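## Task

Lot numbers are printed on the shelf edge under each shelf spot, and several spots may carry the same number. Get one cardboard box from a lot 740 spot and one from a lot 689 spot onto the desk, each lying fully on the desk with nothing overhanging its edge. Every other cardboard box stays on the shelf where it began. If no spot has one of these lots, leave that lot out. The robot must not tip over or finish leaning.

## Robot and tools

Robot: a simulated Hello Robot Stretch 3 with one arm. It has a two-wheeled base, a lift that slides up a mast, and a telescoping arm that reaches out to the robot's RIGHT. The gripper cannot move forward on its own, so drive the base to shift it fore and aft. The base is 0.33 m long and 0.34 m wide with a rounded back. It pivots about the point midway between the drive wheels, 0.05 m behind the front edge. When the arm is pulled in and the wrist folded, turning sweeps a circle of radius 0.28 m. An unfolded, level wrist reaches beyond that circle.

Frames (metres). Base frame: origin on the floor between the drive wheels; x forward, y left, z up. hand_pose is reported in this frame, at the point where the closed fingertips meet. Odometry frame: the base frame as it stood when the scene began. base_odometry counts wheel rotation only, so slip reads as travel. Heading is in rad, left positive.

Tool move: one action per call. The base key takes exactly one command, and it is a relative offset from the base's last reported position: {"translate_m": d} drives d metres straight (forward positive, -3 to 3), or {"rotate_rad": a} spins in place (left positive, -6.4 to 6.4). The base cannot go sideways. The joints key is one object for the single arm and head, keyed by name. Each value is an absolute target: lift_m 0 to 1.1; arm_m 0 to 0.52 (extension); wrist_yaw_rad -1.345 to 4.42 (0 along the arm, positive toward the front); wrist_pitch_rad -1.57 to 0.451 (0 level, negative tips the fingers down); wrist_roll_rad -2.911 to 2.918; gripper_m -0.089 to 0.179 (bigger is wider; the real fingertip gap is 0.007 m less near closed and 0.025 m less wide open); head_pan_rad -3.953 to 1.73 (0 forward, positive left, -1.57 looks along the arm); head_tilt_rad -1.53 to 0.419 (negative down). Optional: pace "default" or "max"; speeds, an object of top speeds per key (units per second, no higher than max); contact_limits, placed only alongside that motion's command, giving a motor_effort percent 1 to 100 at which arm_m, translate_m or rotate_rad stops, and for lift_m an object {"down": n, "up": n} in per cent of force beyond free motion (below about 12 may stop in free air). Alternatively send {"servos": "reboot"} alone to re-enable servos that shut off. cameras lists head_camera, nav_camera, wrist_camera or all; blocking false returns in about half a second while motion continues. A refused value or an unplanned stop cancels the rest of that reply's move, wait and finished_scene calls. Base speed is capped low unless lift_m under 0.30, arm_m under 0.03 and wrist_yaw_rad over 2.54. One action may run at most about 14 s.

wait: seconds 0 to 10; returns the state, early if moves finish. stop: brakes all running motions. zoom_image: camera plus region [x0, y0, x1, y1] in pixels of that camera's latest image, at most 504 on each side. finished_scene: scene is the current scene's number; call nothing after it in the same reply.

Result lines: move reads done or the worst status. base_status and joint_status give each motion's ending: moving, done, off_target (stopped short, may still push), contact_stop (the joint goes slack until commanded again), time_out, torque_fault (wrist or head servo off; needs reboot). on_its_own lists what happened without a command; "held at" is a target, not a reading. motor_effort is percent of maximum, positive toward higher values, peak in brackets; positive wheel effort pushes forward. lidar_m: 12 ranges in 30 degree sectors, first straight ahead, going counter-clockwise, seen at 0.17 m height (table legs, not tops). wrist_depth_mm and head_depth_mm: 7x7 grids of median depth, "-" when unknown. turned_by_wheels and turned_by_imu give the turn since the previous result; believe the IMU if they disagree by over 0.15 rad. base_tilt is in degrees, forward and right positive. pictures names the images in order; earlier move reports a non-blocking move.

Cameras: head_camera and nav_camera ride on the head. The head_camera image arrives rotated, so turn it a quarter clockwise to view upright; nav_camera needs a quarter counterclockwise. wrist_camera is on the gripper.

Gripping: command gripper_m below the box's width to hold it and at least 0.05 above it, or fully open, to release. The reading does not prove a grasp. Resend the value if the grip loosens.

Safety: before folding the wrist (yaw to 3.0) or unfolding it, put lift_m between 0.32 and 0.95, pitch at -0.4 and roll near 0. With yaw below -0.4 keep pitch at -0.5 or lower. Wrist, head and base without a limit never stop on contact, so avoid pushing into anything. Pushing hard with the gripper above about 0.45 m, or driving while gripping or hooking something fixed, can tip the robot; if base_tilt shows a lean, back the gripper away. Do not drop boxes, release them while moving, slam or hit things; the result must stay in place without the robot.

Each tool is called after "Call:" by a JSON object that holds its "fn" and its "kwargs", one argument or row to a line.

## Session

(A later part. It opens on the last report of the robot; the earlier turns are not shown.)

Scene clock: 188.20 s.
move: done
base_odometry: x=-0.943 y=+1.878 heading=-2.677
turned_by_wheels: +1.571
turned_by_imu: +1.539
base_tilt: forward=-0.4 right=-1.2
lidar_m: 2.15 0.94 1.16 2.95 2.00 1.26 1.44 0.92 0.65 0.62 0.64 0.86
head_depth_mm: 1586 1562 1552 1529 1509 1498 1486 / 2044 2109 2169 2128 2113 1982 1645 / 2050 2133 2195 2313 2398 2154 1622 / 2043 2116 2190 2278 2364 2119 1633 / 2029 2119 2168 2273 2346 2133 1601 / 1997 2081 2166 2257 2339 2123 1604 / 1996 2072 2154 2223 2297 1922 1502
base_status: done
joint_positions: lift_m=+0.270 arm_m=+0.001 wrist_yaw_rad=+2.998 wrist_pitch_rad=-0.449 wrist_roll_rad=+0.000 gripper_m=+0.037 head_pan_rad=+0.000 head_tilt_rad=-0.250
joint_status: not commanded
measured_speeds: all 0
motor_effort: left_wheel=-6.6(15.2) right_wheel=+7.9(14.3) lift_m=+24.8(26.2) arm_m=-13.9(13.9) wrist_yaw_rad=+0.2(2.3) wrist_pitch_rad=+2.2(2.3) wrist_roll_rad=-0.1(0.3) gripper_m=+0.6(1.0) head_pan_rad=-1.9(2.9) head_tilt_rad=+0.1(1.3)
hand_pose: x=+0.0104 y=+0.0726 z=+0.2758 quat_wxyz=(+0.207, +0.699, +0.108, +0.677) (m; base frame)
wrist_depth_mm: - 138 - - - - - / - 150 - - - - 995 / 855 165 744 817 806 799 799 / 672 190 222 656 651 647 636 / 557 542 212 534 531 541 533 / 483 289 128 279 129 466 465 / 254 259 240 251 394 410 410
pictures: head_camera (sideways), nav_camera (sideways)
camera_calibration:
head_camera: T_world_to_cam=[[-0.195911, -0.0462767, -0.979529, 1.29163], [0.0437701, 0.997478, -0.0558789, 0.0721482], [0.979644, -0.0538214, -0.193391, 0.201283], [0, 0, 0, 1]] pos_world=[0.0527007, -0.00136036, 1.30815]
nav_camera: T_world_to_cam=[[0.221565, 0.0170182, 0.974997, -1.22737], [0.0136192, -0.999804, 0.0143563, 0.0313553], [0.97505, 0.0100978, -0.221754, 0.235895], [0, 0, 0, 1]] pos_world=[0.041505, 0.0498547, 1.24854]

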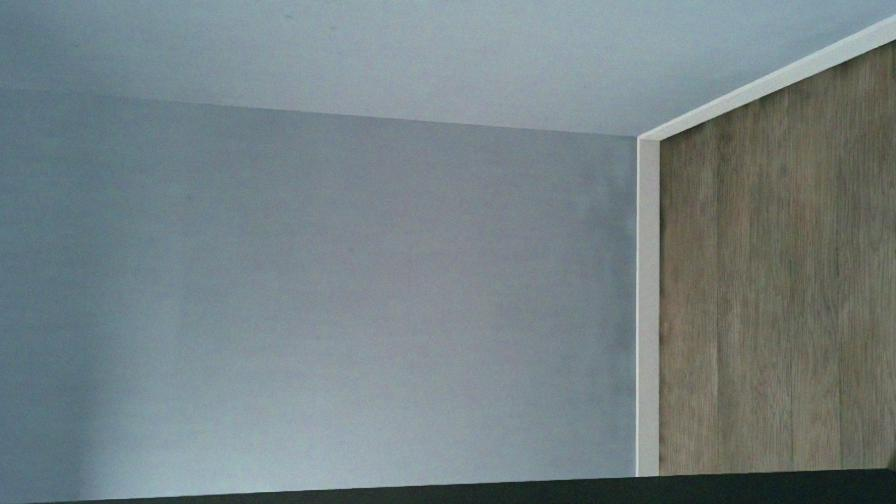

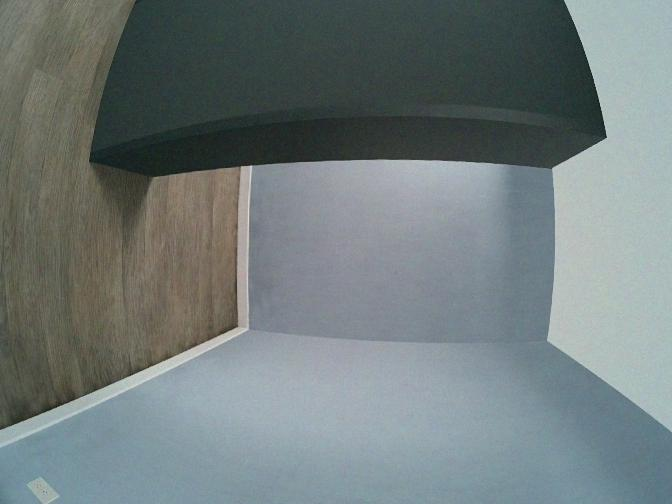

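Call:
{"fn": "move", "kwargs": {
  "base": {"translate_m": 1.3},
  "joints": {"head_pan_rad": 1.5},
  "pace": "max",
  "cameras": ["head_camera", "nav_camera"]
}}

Scene clock: 205.23 s.
move: done
base_odometry: x=-2.105 y=+1.295 heading=-2.677
turned_by_wheels: +0.000
turned_by_imu: +0.001
base_tilt: forward=-0.4 right=-1.2
lidar_m: 1.02 1.05 1.40 0.44 0.45 0.60 2.61 0.85 0.61 0.58 0.60 0.80
head_depth_mm: 2144 2139 2139 2120 2125 1998 1658 / 2520 2823 2784 2785 2763 2195 1642 / 2505 3793 - - 3236 2160 1623 / 2879 3846 - - 3195 2144 1626 / 2713 3753 3917 - 2783 1971 1516 / 355 365 379 394 411 430 448 / 350 360 373 388 405 422 441
base_status: done
joint_positions: lift_m=+0.270 arm_m=+0.001 wrist_yaw_rad=+2.998 wrist_pitch_rad=-0.449 wrist_roll_rad=+0.000 gripper_m=+0.037 head_pan_rad=+1.500 head_tilt_rad=-0.250
joint_status: all done
measured_speeds: all 0
motor_effort: left_wheel=+0.0(13.0) right_wheel=+7.4(13.4) lift_m=+29.0(30.4) arm_m=-8.4(11.9) wrist_yaw_rad=-1.2(1.7) wrist_pitch_rad=+2.1(2.3) wrist_roll_rad=-0.1(0.3) gripper_m=+0.3(0.9) head_pan_rad=-3.1(5.6) head_tilt_rad=-2.1(3.2)
hand_pose: x=+0.0104 y=+0.0726 z=+0.2758 quat_wxyz=(+0.207, +0.699, +0.108, +0.677) (m; base frame)
wrist_depth_mm: - 138 - - - - - / - 150 159 - - - - / - 165 172 820 803 796 795 / - 183 189 655 658 647 643 / 551 543 212 534 534 542 542 / 483 289 128 278 128 467 465 / 256 260 240 251 393 411 409
pictures: head_camera (sideways), nav_camera (sideways)
camera_calibration:
head_camera: T_world_to_cam=[[0.0322952, -0.198696, -0.979529, 1.29025], [-0.991879, 0.11425, -0.0558779, 0.0784226], [0.123014, 0.973379, -0.193393, 0.206478], [0, 0, 0, 1]] pos_world=[0.0107172, 0.0464263, 1.30815]
nav_camera: T_world_to_cam=[[-0.00128452, 0.222215, 0.974997, -1.226], [0.998255, -0.0572726, 0.0143683, 0.0253617], [0.0590334, 0.973314, -0.221753, 0.241501], [0, 0, 0, 1]] pos_world=[-0.041149, 0.0388313, 1.24854]

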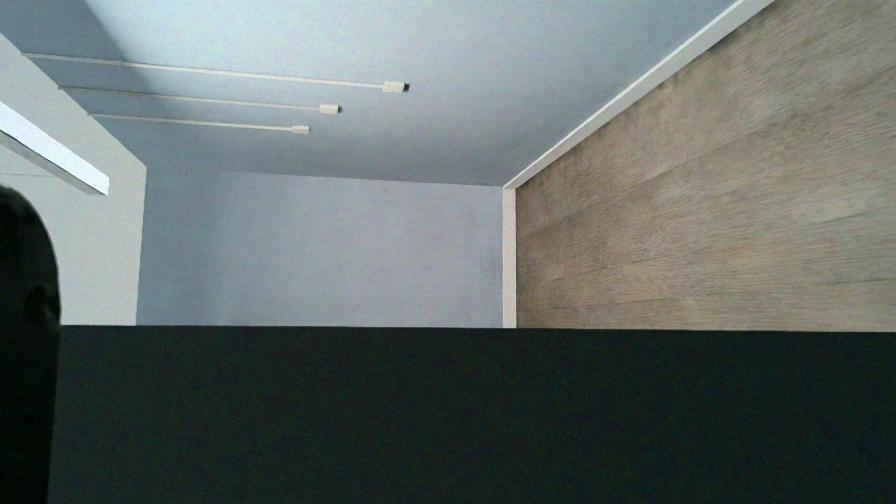

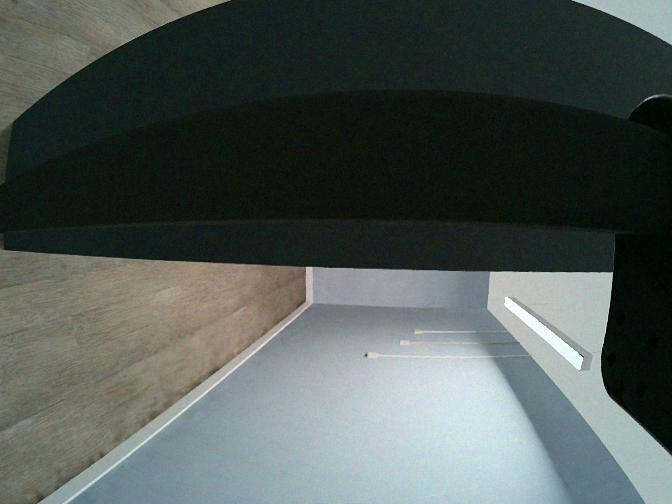

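Call:
{"fn": "move", "kwargs": {
  "base": {"translate_m": 0.5},
  "pace": "max",
  "cameras": ["head_camera", "nav_camera"]
}}

Call:
{"fn": "move", "kwargs": {
  "base": {"rotate_rad": 1.59},
  "joints": {"head_pan_rad": 0.9},
  "pace": "max",
  "cameras": ["head_camera", "nav_camera"]
}}

Scene clock: 215.37 s.
move: done
base_odometry: x=-2.552 y=+1.071 heading=-2.677
turned_by_wheels: +0.000
turned_by_imu: +0.000
base_tilt: forward=-0.3 right=-1.2
lidar_m: 0.53 0.54 0.72 1.83 1.37 0.66 2.53 0.83 0.59 0.57 0.58 0.55
head_depth_mm: 1107 1096 1094 1091 1083 1084 1080 / 1464 1461 1442 1436 1431 1428 1433 / 2166 2109 2119 2125 2095 1958 1626 / 2940 3819 - - 3021 2167 1629 / 3131 3759 - - 3202 2147 1615 / 3240 3750 3841 - 3204 2138 1614 / 3065 2777 2901 2225 2260 2078 1601
base_status: done
joint_positions: lift_m=+0.270 arm_m=+0.001 wrist_yaw_rad=+2.998 wrist_pitch_rad=-0.449 wrist_roll_rad=+0.000 gripper_m=+0.037 head_pan_rad=+1.500 head_tilt_rad=-0.250
joint_status: not commanded
measured_speeds: all 0
motor_effort: left_wheel=+0.7(13.5) right_wheel=+7.7(13.7) lift_m=+26.0(31.4) arm_m=-4.5(6.6) wrist_yaw_rad=+0.3(2.0) wrist_pitch_rad=+2.3(2.3) wrist_roll_rad=+0.0(0.3) gripper_m=+0.3(1.0) head_pan_rad=-2.1(2.9) head_tilt_rad=-3.1(3.7)
hand_pose: x=+0.0104 y=+0.0726 z=+0.2758 quat_wxyz=(+0.207, +0.699, +0.108, +0.677) (m; base frame)
wrist_depth_mm: - 138 - - - - 532 / - 150 - - - 809 540 / 771 165 746 810 804 765 562 / 652 192 220 647 651 644 594 / 561 542 211 536 529 548 544 / 486 290 128 277 129 466 467 / 255 260 238 251 394 409 408
pictures: head_camera (sideways), nav_camera (sideways)
camera_calibration:
head_camera: T_world_to_cam=[[0.0322822, -0.198812, -0.979506, 1.29022], [-0.991879, 0.114255, -0.0558805, 0.0784257], [0.123023, 0.973355, -0.193509, 0.206632], [0, 0, 0, 1]] pos_world=[0.0107172, 0.0464259, 1.30815]
nav_camera: T_world_to_cam=[[-0.00127743, 0.222309, 0.974975, -1.22598], [0.998255, -0.0572712, 0.0143666, 0.0253638], [0.0590318, 0.973293, -0.221848, 0.241621], [0, 0, 0, 1]] pos_world=[-0.041149, 0.0388311, 1.24854]

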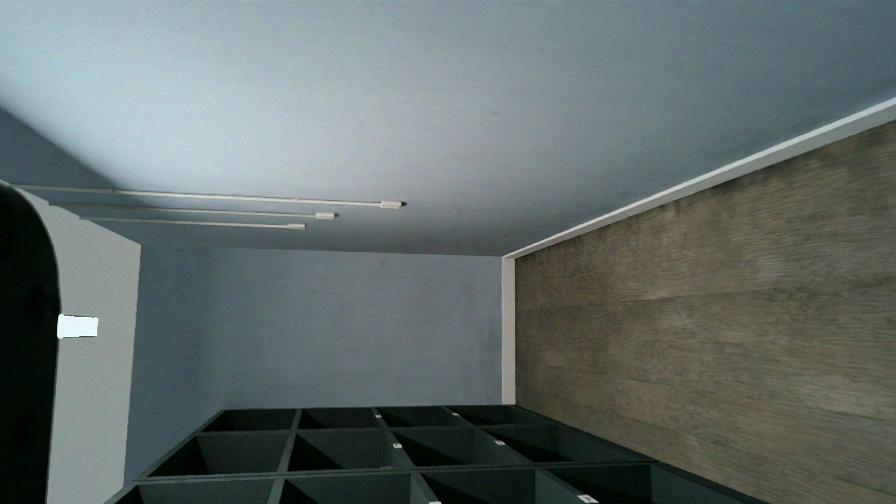

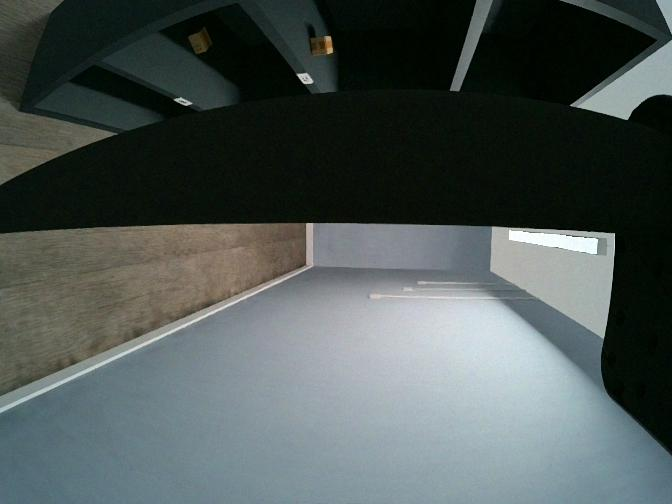

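Scene clock: 217.50 s.
move: done
base_odometry: x=-2.552 y=+1.071 heading=-1.087
turned_by_wheels: +1.590
turned_by_imu: +1.558
base_tilt: forward=-0.3 right=-1.2
lidar_m: 1.81 1.37 0.66 2.54 0.84 0.59 0.57 0.58 0.55 0.53 0.54 0.72
head_depth_mm: 1276 1310 1365 1369 1398 1316 1450 / 1278 1328 1435 1469 1018 1310 1046 / 1187 811 1297 1343 869 1216 970 / 574 594 618 641 668 706 733 / 654 677 703 727 762 789 822 / 755 786 821 858 901 947 990 / 2618 3011 3110 3113 3121 2125 1602
base_status: done
joint_positions: lift_m=+0.270 arm_m=+0.001 wrist_yaw_rad=+2.998 wrist_pitch_rad=-0.449 wrist_roll_rad=+0.000 gripper_m=+0.037 head_pan_rad=+0.896 head_tilt_rad=-0.251
joint_status: all done
measured_speeds: all 0
motor_effort: left_wheel=-6.4(14.2) right_wheel=+7.1(14.9) lift_m=+24.5(26.3) arm_m=-13.0(13.6) wrist_yaw_rad=-2.1(2.1) wrist_pitch_rad=+2.2(2.3) wrist_roll_rad=-0.1(0.3) gripper_m=+0.4(1.0) head_pan_rad=+3.3(4.0) head_tilt_rad=-1.8(3.5)
hand_pose: x=+0.0104 y=+0.0726 z=+0.2758 quat_wxyz=(+0.207, +0.699, +0.108, +0.677) (m; base frame)
wrist_depth_mm: - 138 - - - - - / - 149 - - - - - / 804 165 742 813 816 768 - / 673 191 220 667 651 647 643 / 564 540 212 530 530 539 534 / 489 288 129 279 128 464 463 / 254 259 240 251 397 411 408
pictures: head_camera (sideways), nav_camera (sideways)
camera_calibration:
head_camera: T_world_to_cam=[[-0.0866419, -0.182467, -0.979387, 1.29082], [-0.751817, 0.656998, -0.0558941, 0.0769719], [0.653655, 0.731477, -0.194106, 0.204203], [0, 0, 0, 1]] pos_world=[0.0362291, 0.0355915, 1.30815]
nav_camera: T_world_to_cam=[[0.125496, 0.184237, 0.974837, -1.2266], [0.789428, -0.613675, 0.0143527, 0.0267267], [0.600877, 0.767763, -0.222455, 0.239077], [0, 0, 0, 1]] pos_world=[-0.0108222, 0.0588311, 1.24853]

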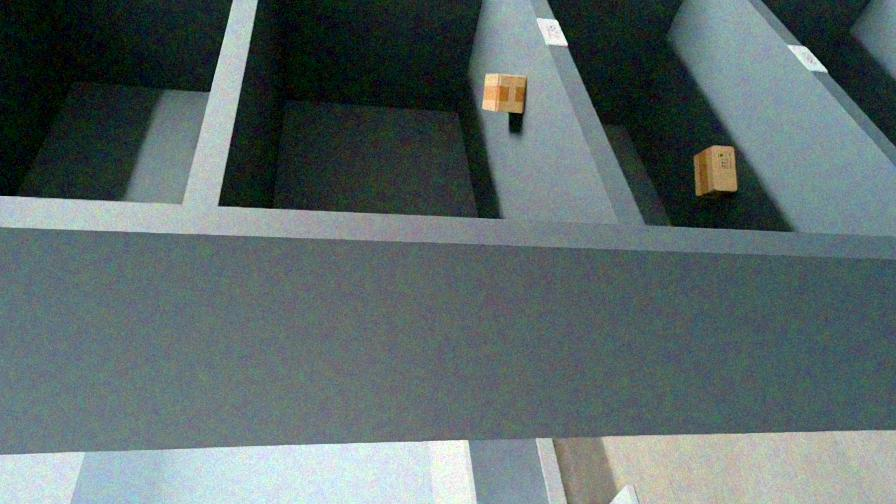

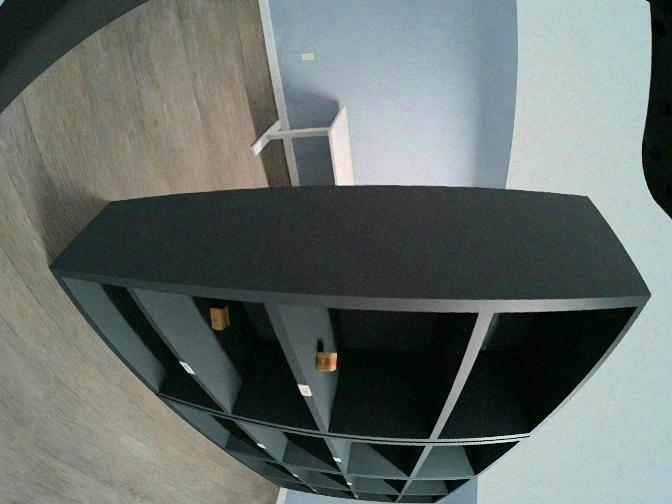

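Call:
{"fn": "move", "kwargs": {
  "base": {"translate_m": 0.6},
  "joints": {"head_pan_rad": 1.57, "head_tilt_rad": -0.35},
  "pace": "max",
  "cameras": ["head_camera", "nav_camera"]
}}

Scene clock: 230.43 s.
move: done
base_odometry: x=-2.273 y=+0.540 heading=-1.087
turned_by_wheels: +0.000
turned_by_imu: +0.001
base_tilt: forward=-0.2 right=-1.1
lidar_m: 1.75 0.89 1.00 0.51 0.51 1.21 1.16 0.75 0.53 0.51 0.52 0.70
head_depth_mm: 426 858 909 949 639 1051 881 / 433 856 905 945 655 1041 878 / 440 848 898 941 649 1042 876 / 406 842 893 931 643 1037 872 / 407 841 888 927 638 1028 869 / 415 625 638 653 588 605 708 / 398 421 445 475 512 554 1366
base_status: done
joint_positions: lift_m=+0.270 arm_m=+0.001 wrist_yaw_rad=+2.998 wrist_pitch_rad=-0.449 wrist_roll_rad=+0.000 gripper_m=+0.037 head_pan_rad=+1.571 head_tilt_rad=-0.351
joint_status: all done
measured_speeds: all 0
motor_effort: left_wheel=+2.2(11.8) right_wheel=+3.6(16.7) lift_m=+30.7(30.7) arm_m=-12.4(14.1) wrist_yaw_rad=-1.4(1.6) wrist_pitch_rad=+2.2(2.3) wrist_roll_rad=-0.1(0.3) gripper_m=+0.3(1.0) head_pan_rad=-3.4(5.3) head_tilt_rad=-2.6(5.9)
hand_pose: x=+0.0104 y=+0.0726 z=+0.2758 quat_wxyz=(+0.207, +0.699, +0.108, +0.677) (m; base frame)
wrist_depth_mm: - 138 - - - - - / - 150 173 - - - - / 860 165 191 - - - - / 668 191 194 626 649 638 644 / 564 544 212 529 528 549 537 / 480 287 129 276 128 469 465 / 254 259 240 251 393 409 409
pictures: head_camera (sideways), nav_camera (sideways)
camera_calibration:
head_camera: T_world_to_cam=[[0.0462163, -0.293417, -0.954867, 1.25795], [-0.99748, 0.0379509, -0.0599406, 0.0837836], [0.0538256, 0.955231, -0.290924, 0.333941], [0, 0, 0, 1]] pos_world=[0.00746019, 0.0469326, 1.30335]
nav_camera: T_world_to_cam=[[-0.0170047, 0.31848, 0.947777, -1.1904], [0.999805, 0.0148948, 0.0129331, 0.0271964], [-0.00999799, 0.947813, -0.318671, 0.368022], [0, 0, 0, 1]] pos_world=[-0.0437541, 0.0298982, 1.24516]

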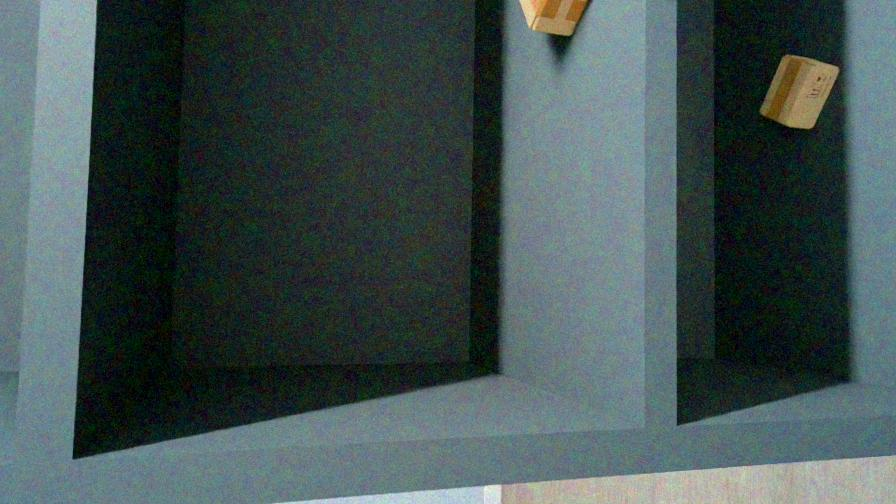

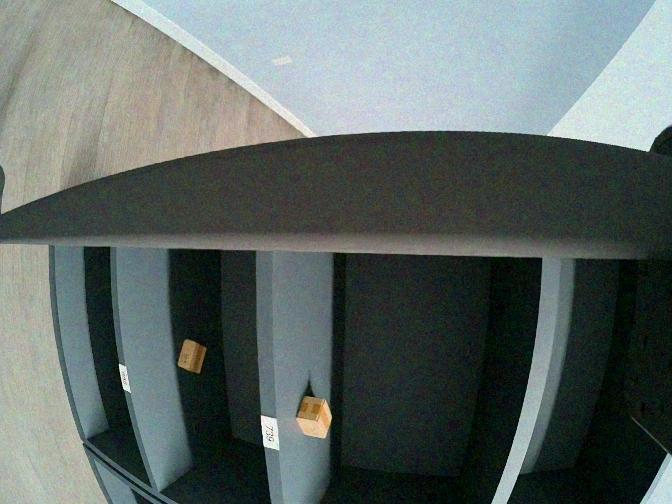

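Call:
{"fn": "zoom_image", "kwargs": {
  "camera": "nav_camera",
  "region": [100, 350, 160, 410]
}}

Call:
{"fn": "move", "kwargs": {
  "base": {"translate_m": 0.6},
  "joints": {"head_pan_rad": 1.57, "head_tilt_rad": -0.35},
  "pace": "max",
  "cameras": ["head_camera", "nav_camera"]
}}

Scaled by 8.400 from the camera's 672x504 image, which has a finer 792x594 frame.

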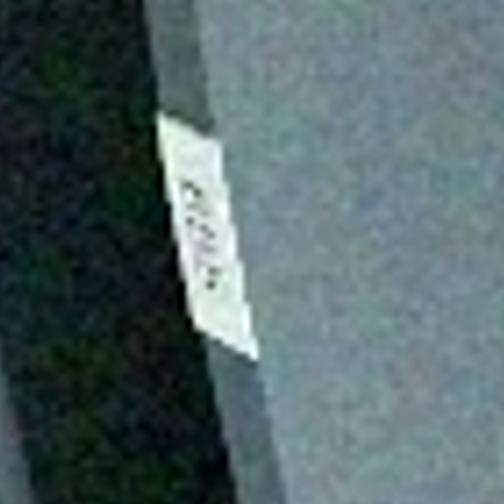

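Scene clock: 239.63 s.
move: done
base_odometry: x=-1.995 y=+0.009 heading=-1.088
turned_by_wheels: +0.000
turned_by_imu: +0.000
base_tilt: forward=-0.3 right=-1.1
lidar_m: 1.69 1.19 0.54 0.54 1.00 0.88 1.75 0.72 0.51 0.49 0.50 0.67
head_depth_mm: 432 458 488 518 558 1054 883 / 427 455 479 513 550 586 631 / 440 665 732 716 614 680 671 / 447 860 911 953 643 1071 871 / 455 856 905 948 639 1067 869 / 462 850 902 941 631 1064 865 / 422 849 898 940 630 1052 861
base_status: done
joint_positions: lift_m=+0.270 arm_m=+0.001 wrist_yaw_rad=+2.998 wrist_pitch_rad=-0.449 wrist_roll_rad=+0.000 gripper_m=+0.037 head_pan_rad=+1.570 head_tilt_rad=-0.351
joint_status: all done
measured_speeds: all 0
motor_effort: left_wheel=-1.3(13.5) right_wheel=+7.0(13.8) lift_m=+27.3(30.8) arm_m=-10.0(11.8) wrist_yaw_rad=+0.3(1.6) wrist_pitch_rad=+2.2(2.3) wrist_roll_rad=-0.3(0.3) gripper_m=+0.7(1.0) head_pan_rad=-2.6(3.7) head_tilt_rad=+0.7(1.7)
hand_pose: x=+0.0104 y=+0.0726 z=+0.2758 quat_wxyz=(+0.207, +0.699, +0.108, +0.677) (m; base frame)
wrist_depth_mm: - 138 - - - - - / - 149 159 - - - - / - 164 173 - - - - / - 189 194 631 658 644 643 / 565 544 211 530 530 538 533 / 484 289 129 276 129 469 466 / 254 259 240 251 395 410 406
pictures: head_camera (sideways), nav_camera (sideways)
camera_calibration:
head_camera: T_world_to_cam=[[0.0459801, -0.293441, -0.954871, 1.25796], [-0.997453, 0.0386913, -0.0599208, 0.0837241], [0.0545284, 0.955194, -0.290915, 0.333926], [0, 0, 0, 1]] pos_world=[0.00746148, 0.0469329, 1.30335]
nav_camera: T_world_to_cam=[[-0.0167503, 0.318491, 0.947778, -1.19039], [0.999816, 0.0141518, 0.0129144, 0.0272383], [-0.00929966, 0.94782, -0.31867, 0.368052], [0, 0, 0, 1]] pos_world=[-0.04375, 0.0298965, 1.24516]

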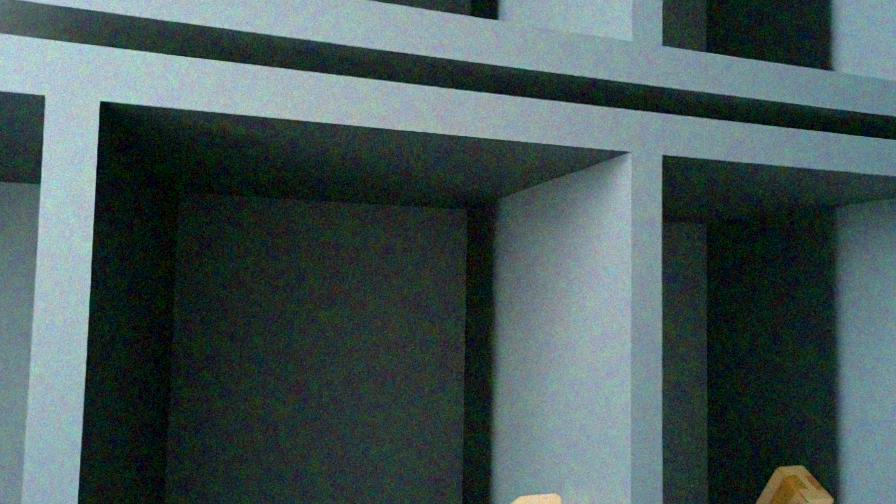

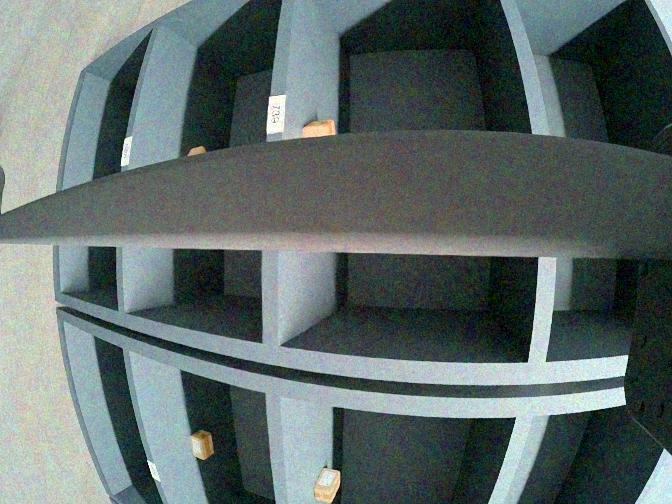

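Call:
{"fn": "zoom_image", "kwargs": {
  "camera": "nav_camera",
  "region": [100, 125, 150, 175]
}}

Call:
{"fn": "zoom_image", "kwargs": {
  "camera": "nav_camera",
  "region": [130, 445, 180, 495]
}}

Call:
{"fn": "move", "kwargs": {
  "base": {"translate_m": 0.6},
  "joints": {"head_pan_rad": 1.1, "head_tilt_rad": -0.3},
  "pace": "max",
  "cameras": ["head_camera", "nav_camera"]
}}

Scaled by 10.080 from the camera's 672x504 image, which has a finer 792x594 frame.

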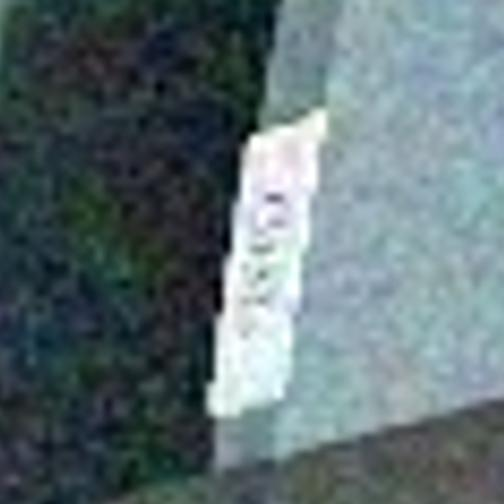

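Scaled by 10.080 from the camera's 672x504 image, which has a finer 792x594 frame.

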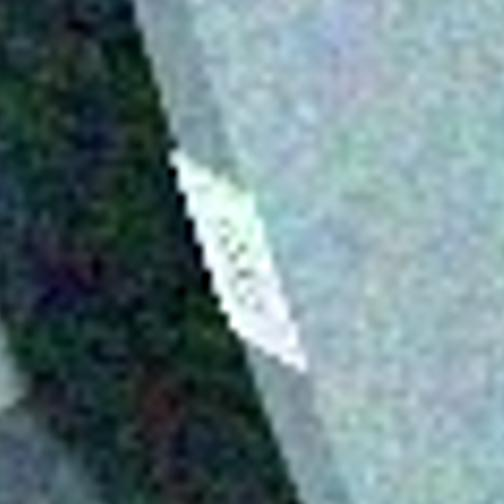

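Scene clock: 251.23 s.
move: done
base_odometry: x=-1.716 y=-0.523 heading=-1.088
turned_by_wheels: +0.000
turned_by_imu: +0.000
base_tilt: forward=-0.2 right=-1.2
lidar_m: 1.62 1.46 0.72 0.99 0.66 1.36 2.10 0.69 0.49 0.47 0.48 0.64
head_depth_mm: 630 664 1334 1352 1477 1210 1039 / 603 628 659 697 748 804 880 / 685 665 730 752 736 805 835 / 806 678 873 909 716 981 913 / 908 697 997 1039 710 1129 910 / 861 715 954 990 703 1086 908 / 811 739 898 937 696 1029 902
base_status: done
joint_positions: lift_m=+0.270 arm_m=+0.001 wrist_yaw_rad=+2.998 wrist_pitch_rad=-0.449 wrist_roll_rad=+0.000 gripper_m=+0.037 head_pan_rad=+1.099 head_tilt_rad=-0.300
joint_status: all done
measured_speeds: all 0
motor_effort: left_wheel=-2.4(13.8) right_wheel=+8.1(13.2) lift_m=+27.4(30.9) arm_m=-8.3(10.0) wrist_yaw_rad=-1.1(1.6) wrist_pitch_rad=+2.3(2.3) wrist_roll_rad=-0.2(0.3) gripper_m=+0.6(0.9) head_pan_rad=+3.9(4.6) head_tilt_rad=+5.0(9.8)
hand_pose: x=+0.0104 y=+0.0726 z=+0.2758 quat_wxyz=(+0.207, +0.699, +0.108, +0.677) (m; base frame)
wrist_depth_mm: 503 138 - - - - - / - 150 171 - - - - / - 165 172 - - 732 730 / 624 191 196 653 651 646 642 / 561 544 213 532 533 543 540 / 484 290 128 278 129 468 464 / 253 260 239 251 394 410 409
pictures: head_camera (sideways), nav_camera (sideways)
camera_calibration:
head_camera: T_world_to_cam=[[-0.069754, -0.238852, -0.968547, 1.27648], [-0.870197, 0.489279, -0.0579895, 0.0804329], [0.48774, 0.838782, -0.241978, 0.267574], [0, 0, 0, 1]] pos_world=[0.0285257, 0.0411004, 1.30574]
nav_camera: T_world_to_cam=[[0.107363, 0.248202, 0.96274, -1.21072], [0.897332, -0.441145, 0.0136619, 0.0268967], [0.428099, 0.862431, -0.270082, 0.302168], [0, 0, 0, 1]] pos_world=[-0.0235072, 0.0517682, 1.24685]

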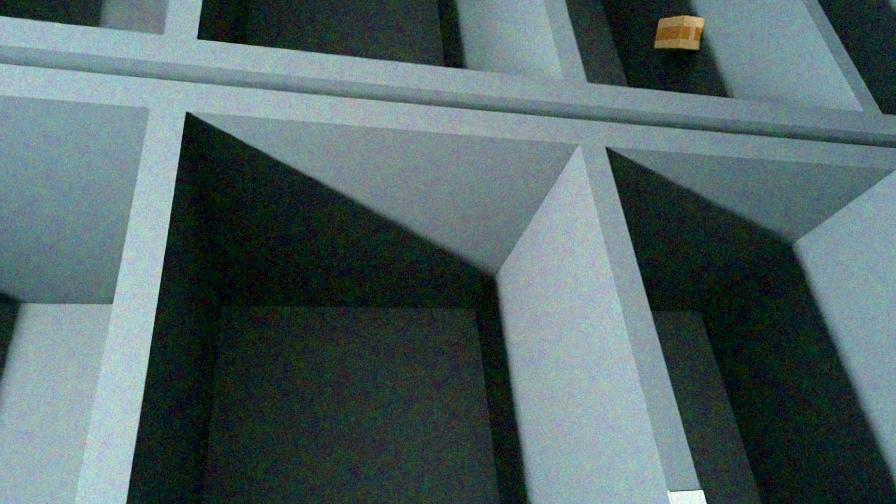

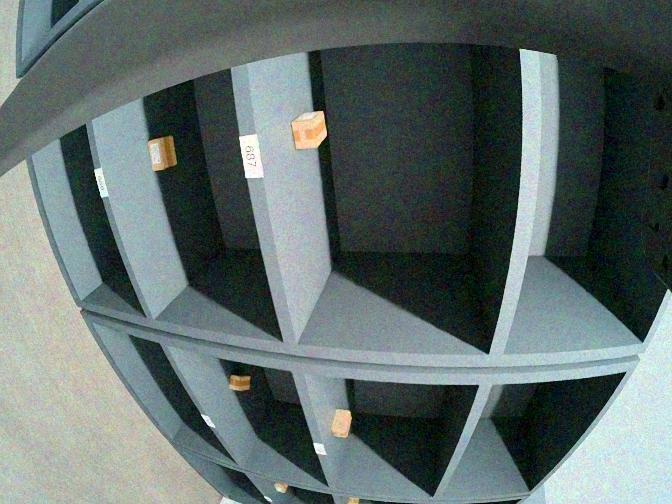

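Call:
{"fn": "move", "kwargs": {
  "joints": {"head_pan_rad": 1.35, "head_tilt_rad": -0.75},
  "pace": "max",
  "cameras": ["head_camera", "nav_camera"]
}}

Scene clock: 257.57 s.
move: done
base_odometry: x=-1.716 y=-0.523 heading=-1.088
turned_by_wheels: +0.000
turned_by_imu: +0.000
base_tilt: forward=-0.3 right=-1.2
lidar_m: 1.62 1.45 0.72 0.99 0.66 1.36 2.10 0.69 0.49 0.47 0.48 0.64
head_depth_mm: 729 758 695 836 968 1298 1163 / 857 865 685 1039 1001 1249 1156 / 868 909 674 1169 970 1258 1146 / 840 891 636 1157 955 1250 1146 / 822 875 630 1148 928 1248 1137 / 803 855 595 1117 924 1209 1133 / 785 837 590 1097 916 1179 1107
base_status: not commanded
joint_positions: lift_m=+0.270 arm_m=+0.001 wrist_yaw_rad=+2.998 wrist_pitch_rad=-0.449 wrist_roll_rad=+0.000 gripper_m=+0.037 head_pan_rad=+1.359 head_tilt_rad=-0.756
joint_status: all done
measured_speeds: all 0
motor_effort: left_wheel=-2.8(2.8) right_wheel=+8.1(8.5) lift_m=+30.0(31.1) arm_m=-7.7(8.2) wrist_yaw_rad=-1.4(1.8) wrist_pitch_rad=+2.2(2.3) wrist_roll_rad=-0.1(0.3) gripper_m=+0.4(1.0) head_pan_rad=+1.4(5.5) head_tilt_rad=-4.8(6.5)
hand_pose: x=+0.0104 y=+0.0726 z=+0.2758 quat_wxyz=(+0.207, +0.699, +0.108, +0.677) (m; base frame)
wrist_depth_mm: 502 138 - - - - - / - 149 171 - - - - / - 166 173 - - 740 733 / 630 192 196 652 653 644 638 / 559 541 212 531 527 547 536 / 484 289 128 277 129 467 464 / 255 259 240 252 397 411 407
pictures: head_camera (sideways), nav_camera (sideways)
camera_calibration:
head_camera: T_world_to_cam=[[-0.0906115, -0.641217, -0.761991, 1.00718], [-0.972824, 0.2207, -0.0700368, 0.0967417], [0.21308, 0.734937, -0.643789, 0.792011], [0, 0, 0, 1]] pos_world=[0.0166131, 0.042393, 1.28413]
nav_camera: T_world_to_cam=[[0.123422, 0.654842, 0.74562, -0.927585], [0.981422, -0.191771, 0.00596889, 0.0364025], [0.146897, 0.731031, -0.666345, 0.819452], [0, 0, 0, 1]] pos_world=[-0.0416166, 0.0153582, 1.23745]

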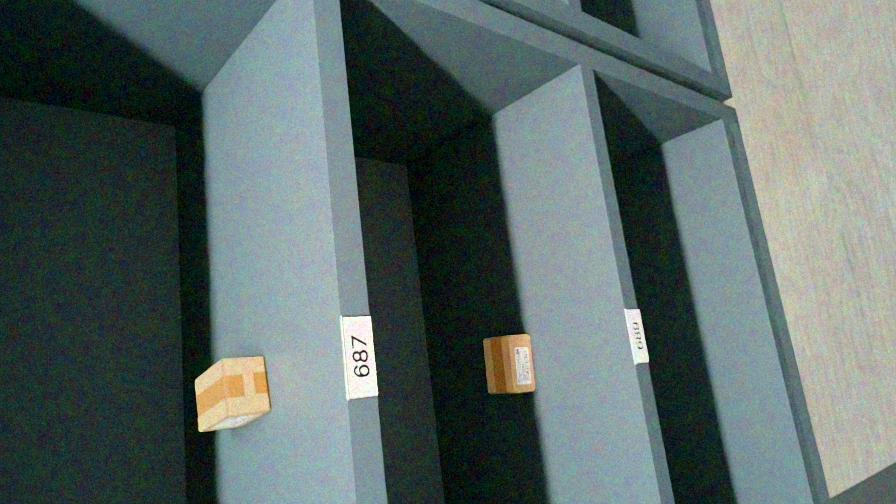

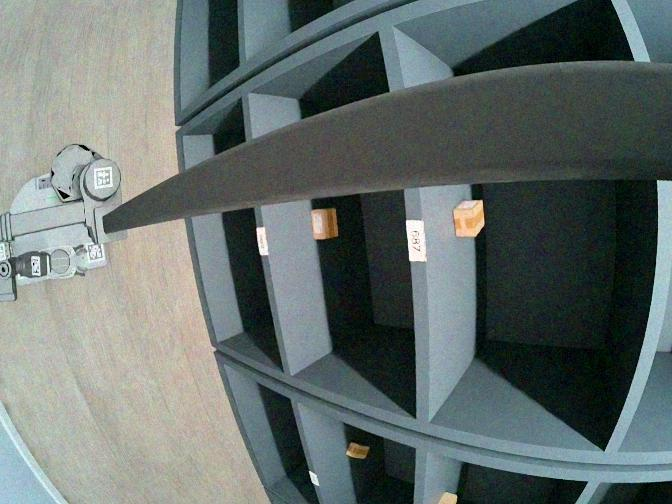

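Call:
{"fn": "zoom_image", "kwargs": {
  "camera": "head_camera",
  "region": [600, 300, 680, 380]
}}

Call:
{"fn": "zoom_image", "kwargs": {
  "camera": "nav_camera",
  "region": [290, 450, 340, 500]
}}

Call:
{"fn": "move", "kwargs": {
  "base": {"translate_m": 0.7},
  "joints": {"head_pan_rad": 1.35, "head_tilt_rad": -0.65},
  "pace": "max",
  "cameras": ["head_camera", "nav_camera"]
}}

Scaled by 6.300 from the camera's 896x504 image, which has a finer 1280x720 frame.

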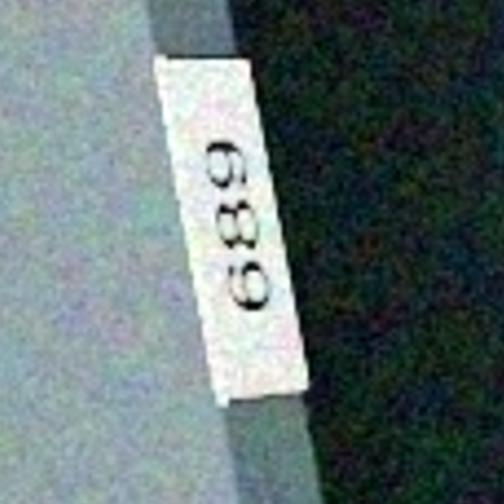

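Scaled by 10.080 from the camera's 672x504 image, which has a finer 792x594 frame.

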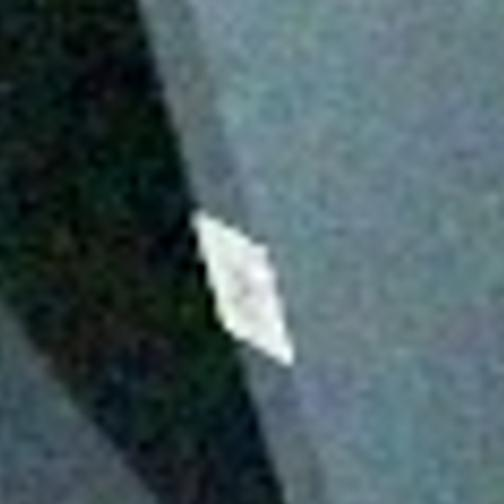

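Scene clock: 272.20 s.
move: done
base_odometry: x=-1.391 y=-1.143 heading=-1.088
turned_by_wheels: +0.000
turned_by_imu: +0.000
base_tilt: forward=-0.3 right=-1.3
lidar_m: 1.54 0.91 0.98 0.58 0.58 1.20 1.99 0.65 0.47 0.44 0.46 0.61
head_depth_mm: 926 1041 809 1199 1058 1288 1220 / 900 1005 749 1271 1049 1319 1210 / 876 977 741 1241 1040 1273 1176 / 854 949 779 1204 1029 1243 1158 / 833 925 768 1178 1028 910 1146 / 814 898 760 1137 1020 900 1118 / 795 876 748 922 963 846 1000
base_status: done
joint_positions: lift_m=+0.270 arm_m=+0.001 wrist_yaw_rad=+2.998 wrist_pitch_rad=-0.449 wrist_roll_rad=+0.000 gripper_m=+0.037 head_pan_rad=+1.350 head_tilt_rad=-0.647
joint_status: all done
measured_speeds: all 0
motor_effort: left_wheel=-0.4(13.7) right_wheel=+3.9(13.9) lift_m=+27.2(30.8) arm_m=-4.6(6.9) wrist_yaw_rad=-0.7(1.6) wrist_pitch_rad=+2.1(2.3) wrist_roll_rad=+0.0(0.3) gripper_m=+0.7(1.0) head_pan_rad=-3.1(4.4) head_tilt_rad=-4.8(7.0)
hand_pose: x=+0.0104 y=+0.0726 z=+0.2758 quat_wxyz=(+0.207, +0.699, +0.108, +0.677) (m; base frame)
wrist_depth_mm: - 138 - - - - - / - 149 173 - - - - / - 165 172 - - 731 745 / 651 189 217 663 661 644 640 / 560 544 212 533 521 543 535 / 484 289 129 278 128 469 466 / 255 260 240 250 397 410 410
pictures: head_camera (sideways), nav_camera (sideways)
camera_calibration:
head_camera: T_world_to_cam=[[-0.0773768, -0.556057, -0.827535, 1.09261], [-0.969176, 0.236681, -0.0684154, 0.0945813], [0.233904, 0.796733, -0.55723, 0.679311], [0, 0, 0, 1]] pos_world=[0.0173145, 0.0439366, 1.28917]
nav_camera: T_world_to_cam=[[0.110677, 0.571014, 0.813445, -1.01594], [0.979502, -0.201274, 0.00801742, 0.0337786], [0.168303, 0.795884, -0.581586, 0.709081], [0, 0, 0, 1]] pos_world=[-0.039986, 0.0225667, 1.23853]

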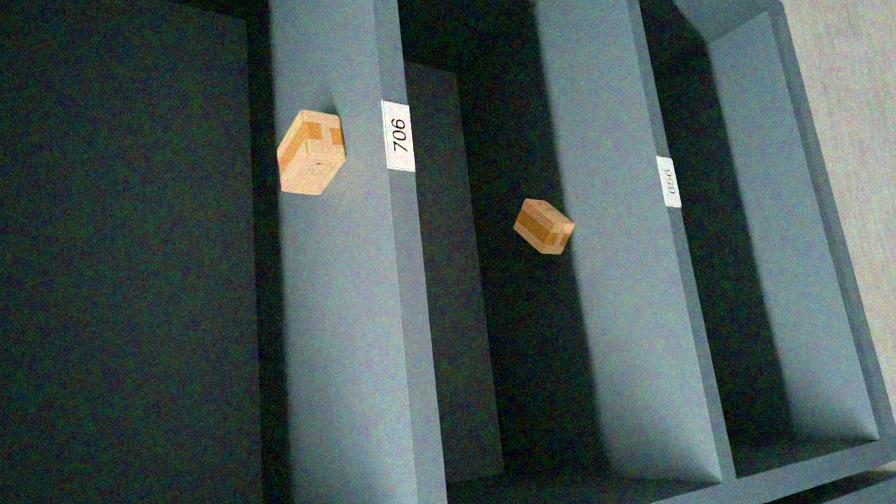

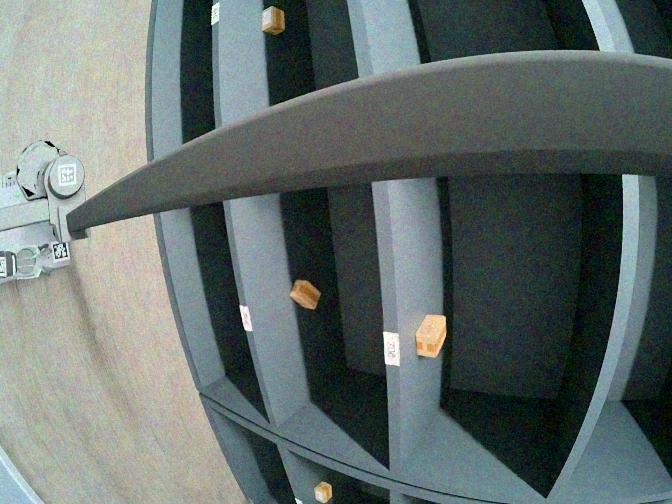

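Call:
{"fn": "move", "kwargs": {
  "base": {"rotate_rad": 3.21},
  "joints": {"head_pan_rad": -1.57, "head_tilt_rad": -0.65},
  "cameras": ["head_camera", "nav_camera"]
}}

Scene clock: 386.13 s.
move: done
base_odometry: x=-1.391 y=-1.143 heading=+2.122
turned_by_wheels: +3.210
turned_by_imu: +3.157
base_tilt: forward=-0.3 right=-1.4
lidar_m: 1.68 0.63 0.46 0.44 0.46 0.64 1.70 0.91 1.02 0.57 0.59 1.20
head_depth_mm: 824 915 802 1166 1052 930 1147 / 827 915 795 1169 1011 925 1147 / 826 915 782 1172 1038 915 1153 / 824 918 770 1167 1026 912 1146 / 803 889 745 943 987 919 1121 / 480 507 570 655 746 889 1119 / 456 507 563 641 949 1226 1131
base_status: done
joint_positions: lift_m=+0.270 arm_m=+0.001 wrist_yaw_rad=+2.998 wrist_pitch_rad=-0.449 wrist_roll_rad=+0.000 gripper_m=+0.037 head_pan_rad=-1.570 head_tilt_rad=-0.651
joint_status: all done
measured_speeds: all 0
motor_effort: left_wheel=-9.1(12.9) right_wheel=+9.3(12.5) lift_m=+23.1(30.8) arm_m=-12.6(14.1) wrist_yaw_rad=-1.4(2.1) wrist_pitch_rad=+2.2(2.3) wrist_roll_rad=-0.1(0.3) gripper_m=+0.3(1.0) head_pan_rad=+3.4(5.4) head_tilt_rad=-3.4(8.6)
hand_pose: x=+0.0104 y=+0.0726 z=+0.2758 quat_wxyz=(+0.207, +0.699, +0.108, +0.677) (m; base frame)
wrist_depth_mm: 423 138 441 456 466 477 487 / 465 150 476 497 508 521 528 / 501 165 508 536 541 - - / 539 187 190 - 599 614 616 / 561 536 212 537 529 541 540 / 482 290 129 279 128 467 464 / 255 261 241 251 392 412 407
pictures: head_camera (sideways), nav_camera (sideways)
camera_calibration:
head_camera: T_world_to_cam=[[-0.0466279, 0.562432, -0.825528, 1.08975], [0.997494, -0.0178119, -0.0684762, 0.0826299], [-0.0532174, -0.826651, -0.560192, 0.684931], [0, 0, 0, 1]] pos_world=[0.00484029, -0.0452412, 1.28897]
nav_camera: T_world_to_cam=[[0.0174595, -0.584293, 0.811355, -1.01266], [-0.999791, -0.0188013, 0.00797474, 0.0458498], [0.010595, -0.811325, -0.5845, 0.713858], [0, 0, 0, 1]] pos_world=[0.0559576, -0.0116594, 1.23851]

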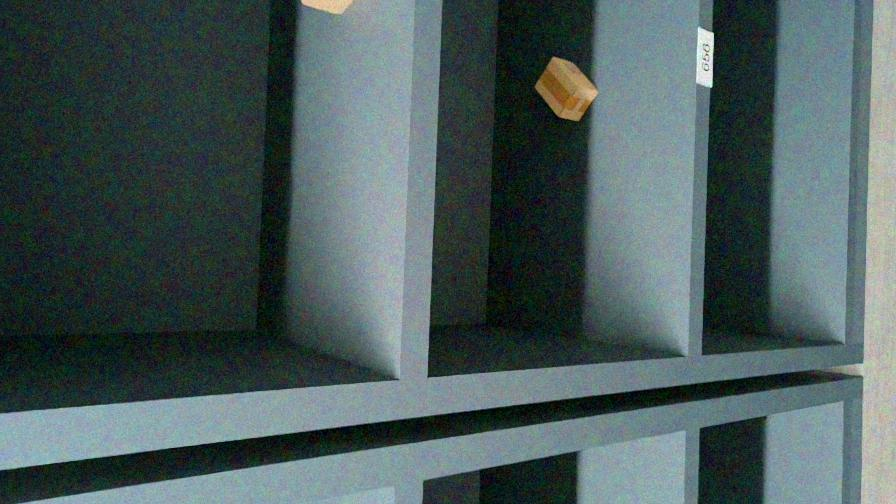

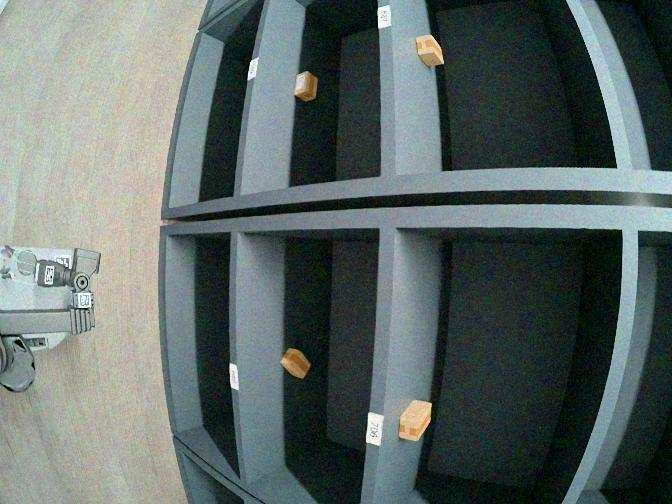

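Call:
{"fn": "move", "kwargs": {
  "base": {"translate_m": 0.68},
  "joints": {"head_pan_rad": -1.57, "head_tilt_rad": -0.75}
}}

Call:
{"fn": "move", "kwargs": {
  "joints": {"lift_m": 0.5},
  "cameras": ["head_camera", "nav_camera"]
}}

Scene clock: 411.43 s.
move: done
base_odometry: x=-1.747 y=-0.563 heading=+2.121
turned_by_wheels: +0.000
turned_by_imu: +0.000
base_tilt: forward=-0.2 right=-1.4
lidar_m: 1.67 0.62 0.46 0.44 0.46 0.63 1.77 1.43 0.73 1.02 0.68 1.43
head_depth_mm: 837 894 669 1160 956 1189 1164 / 838 893 662 1179 951 1265 1164 / 840 893 652 1173 945 1267 1159 / 840 897 646 1163 939 1261 1150 / 836 899 638 1157 957 1241 1147 / 838 887 634 1154 953 1245 1137 / 840 866 653 1063 946 1188 1130
base_status: done
joint_positions: lift_m=+0.270 arm_m=+0.001 wrist_yaw_rad=+2.998 wrist_pitch_rad=-0.449 wrist_roll_rad=+0.000 gripper_m=+0.037 head_pan_rad=-1.570 head_tilt_rad=-0.750
joint_status: all done
measured_speeds: all 0
motor_effort: left_wheel=+0.2(7.1) right_wheel=+10.6(13.5) lift_m=+29.3(31.0) arm_m=-11.4(13.2) wrist_yaw_rad=+0.3(1.8) wrist_pitch_rad=+2.2(2.3) wrist_roll_rad=+0.0(0.3) gripper_m=+0.7(1.0) head_pan_rad=+3.1(5.4) head_tilt_rad=-6.2(7.1)
hand_pose: x=+0.0104 y=+0.0726 z=+0.2758 quat_wxyz=(+0.207, +0.699, +0.108, +0.677) (m; base frame)
wrist_depth_mm: 419 138 436 452 464 474 483 / 459 150 472 490 497 523 530 / 505 165 507 532 544 - - / 538 188 190 - - 620 615 / 545 533 212 529 532 537 543 / 483 288 129 278 128 466 469 / 255 259 241 252 395 410 408
pictures: none

Scene clock: 414.37 s.
move: done
base_odometry: x=-1.747 y=-0.563 heading=+2.121
turned_by_wheels: +0.000
turned_by_imu: +0.000
base_tilt: forward=-0.3 right=-1.1
lidar_m: 1.67 0.62 0.46 0.44 0.46 0.63 1.78 1.43 0.73 1.02 0.68 1.43
head_depth_mm: 836 896 670 1153 959 1190 1166 / 836 898 662 1173 951 1275 1158 / 837 896 653 1179 946 1261 1152 / 838 896 645 1172 939 1252 1143 / 839 897 638 1158 958 1250 1139 / 840 884 635 1154 951 1237 1134 / 843 868 655 1070 947 1181 1134
base_status: not commanded
joint_positions: lift_m=+0.500 arm_m=+0.001 wrist_yaw_rad=+2.998 wrist_pitch_rad=-0.449 wrist_roll_rad=+0.000 gripper_m=+0.037 head_pan_rad=-1.570 head_tilt_rad=-0.750
joint_status: all done
measured_speeds: all 0
motor_effort: left_wheel=-0.2(0.6) right_wheel=+10.2(11.1) lift_m=+30.6(33.8) arm_m=-10.4(11.4) wrist_yaw_rad=-0.8(1.9) wrist_pitch_rad=+2.2(2.3) wrist_roll_rad=-0.1(0.3) gripper_m=+0.4(1.1) head_pan_rad=+2.1(3.4) head_tilt_rad=-5.4(6.9)
hand_pose: x=+0.0104 y=+0.0726 z=+0.5058 quat_wxyz=(+0.207, +0.699, +0.108, +0.677) (m; base frame)
wrist_depth_mm: 422 138 440 453 465 471 483 / 465 150 472 492 504 516 528 / 501 165 503 532 538 - - / 536 184 189 - - - - / - - 209 150 151 - - / - - 129 704 129 740 732 / 663 671 277 655 635 638 638
pictures: head_camera (sideways), nav_camera (sideways)
camera_calibration:
head_camera: T_world_to_cam=[[-0.0469157, 0.641652, -0.76556, 1.01159], [0.997491, -0.0105782, -0.0699953, 0.0846136], [-0.0530109, -0.766923, -0.639546, 0.788172], [0, 0, 0, 1]] pos_world=[0.00484, -0.0437278, 1.28443]
nav_camera: T_world_to_cam=[[0.017655, -0.662005, 0.749291, -0.93169], [-0.999786, -0.0197789, 0.00608237, 0.0483161], [0.0107936, -0.749238, -0.662212, 0.81493], [0, 0, 0, 1]] pos_world=[0.0559587, -0.00525082, 1.23747]

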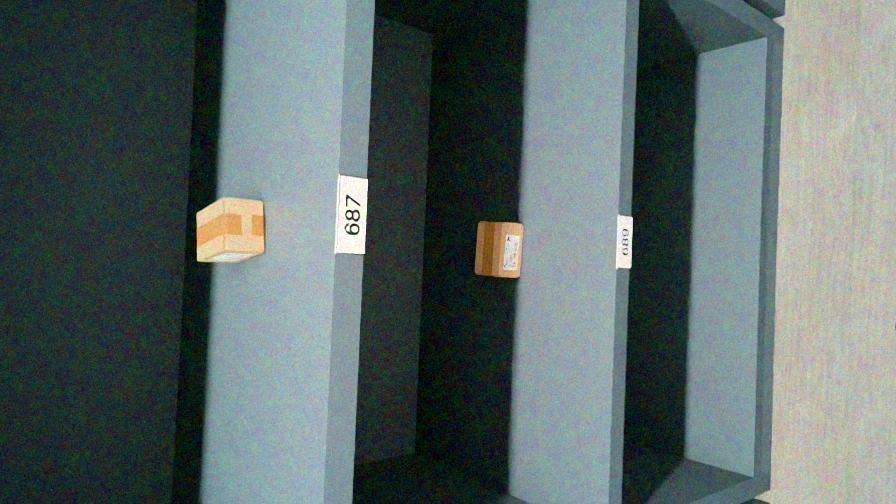

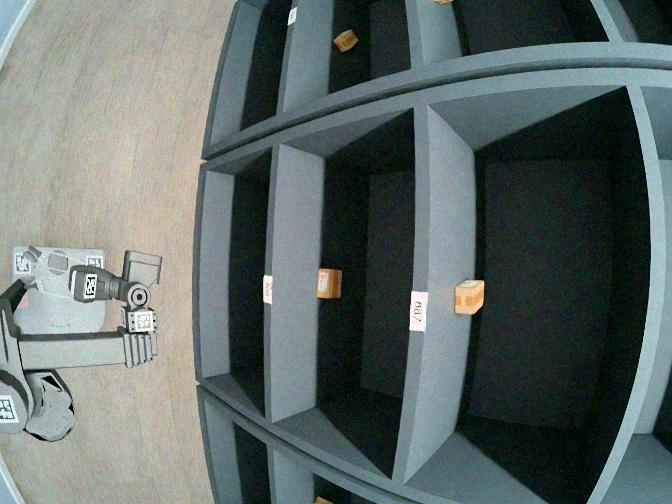

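Call:
{"fn": "zoom_image", "kwargs": {
  "camera": "head_camera",
  "region": [440, 190, 560, 310]
}}

Scaled by 4.200 from the camera's 896x504 image, which has a finer 1280x720 frame.

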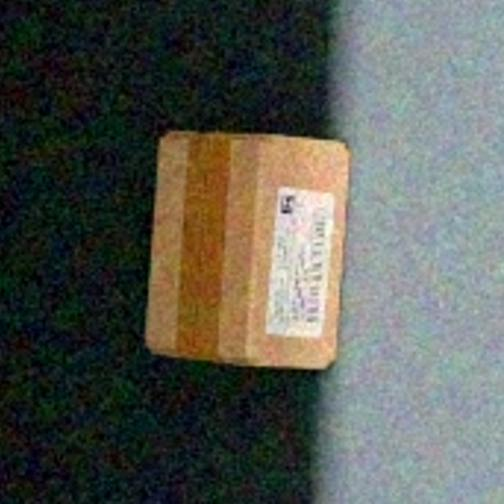

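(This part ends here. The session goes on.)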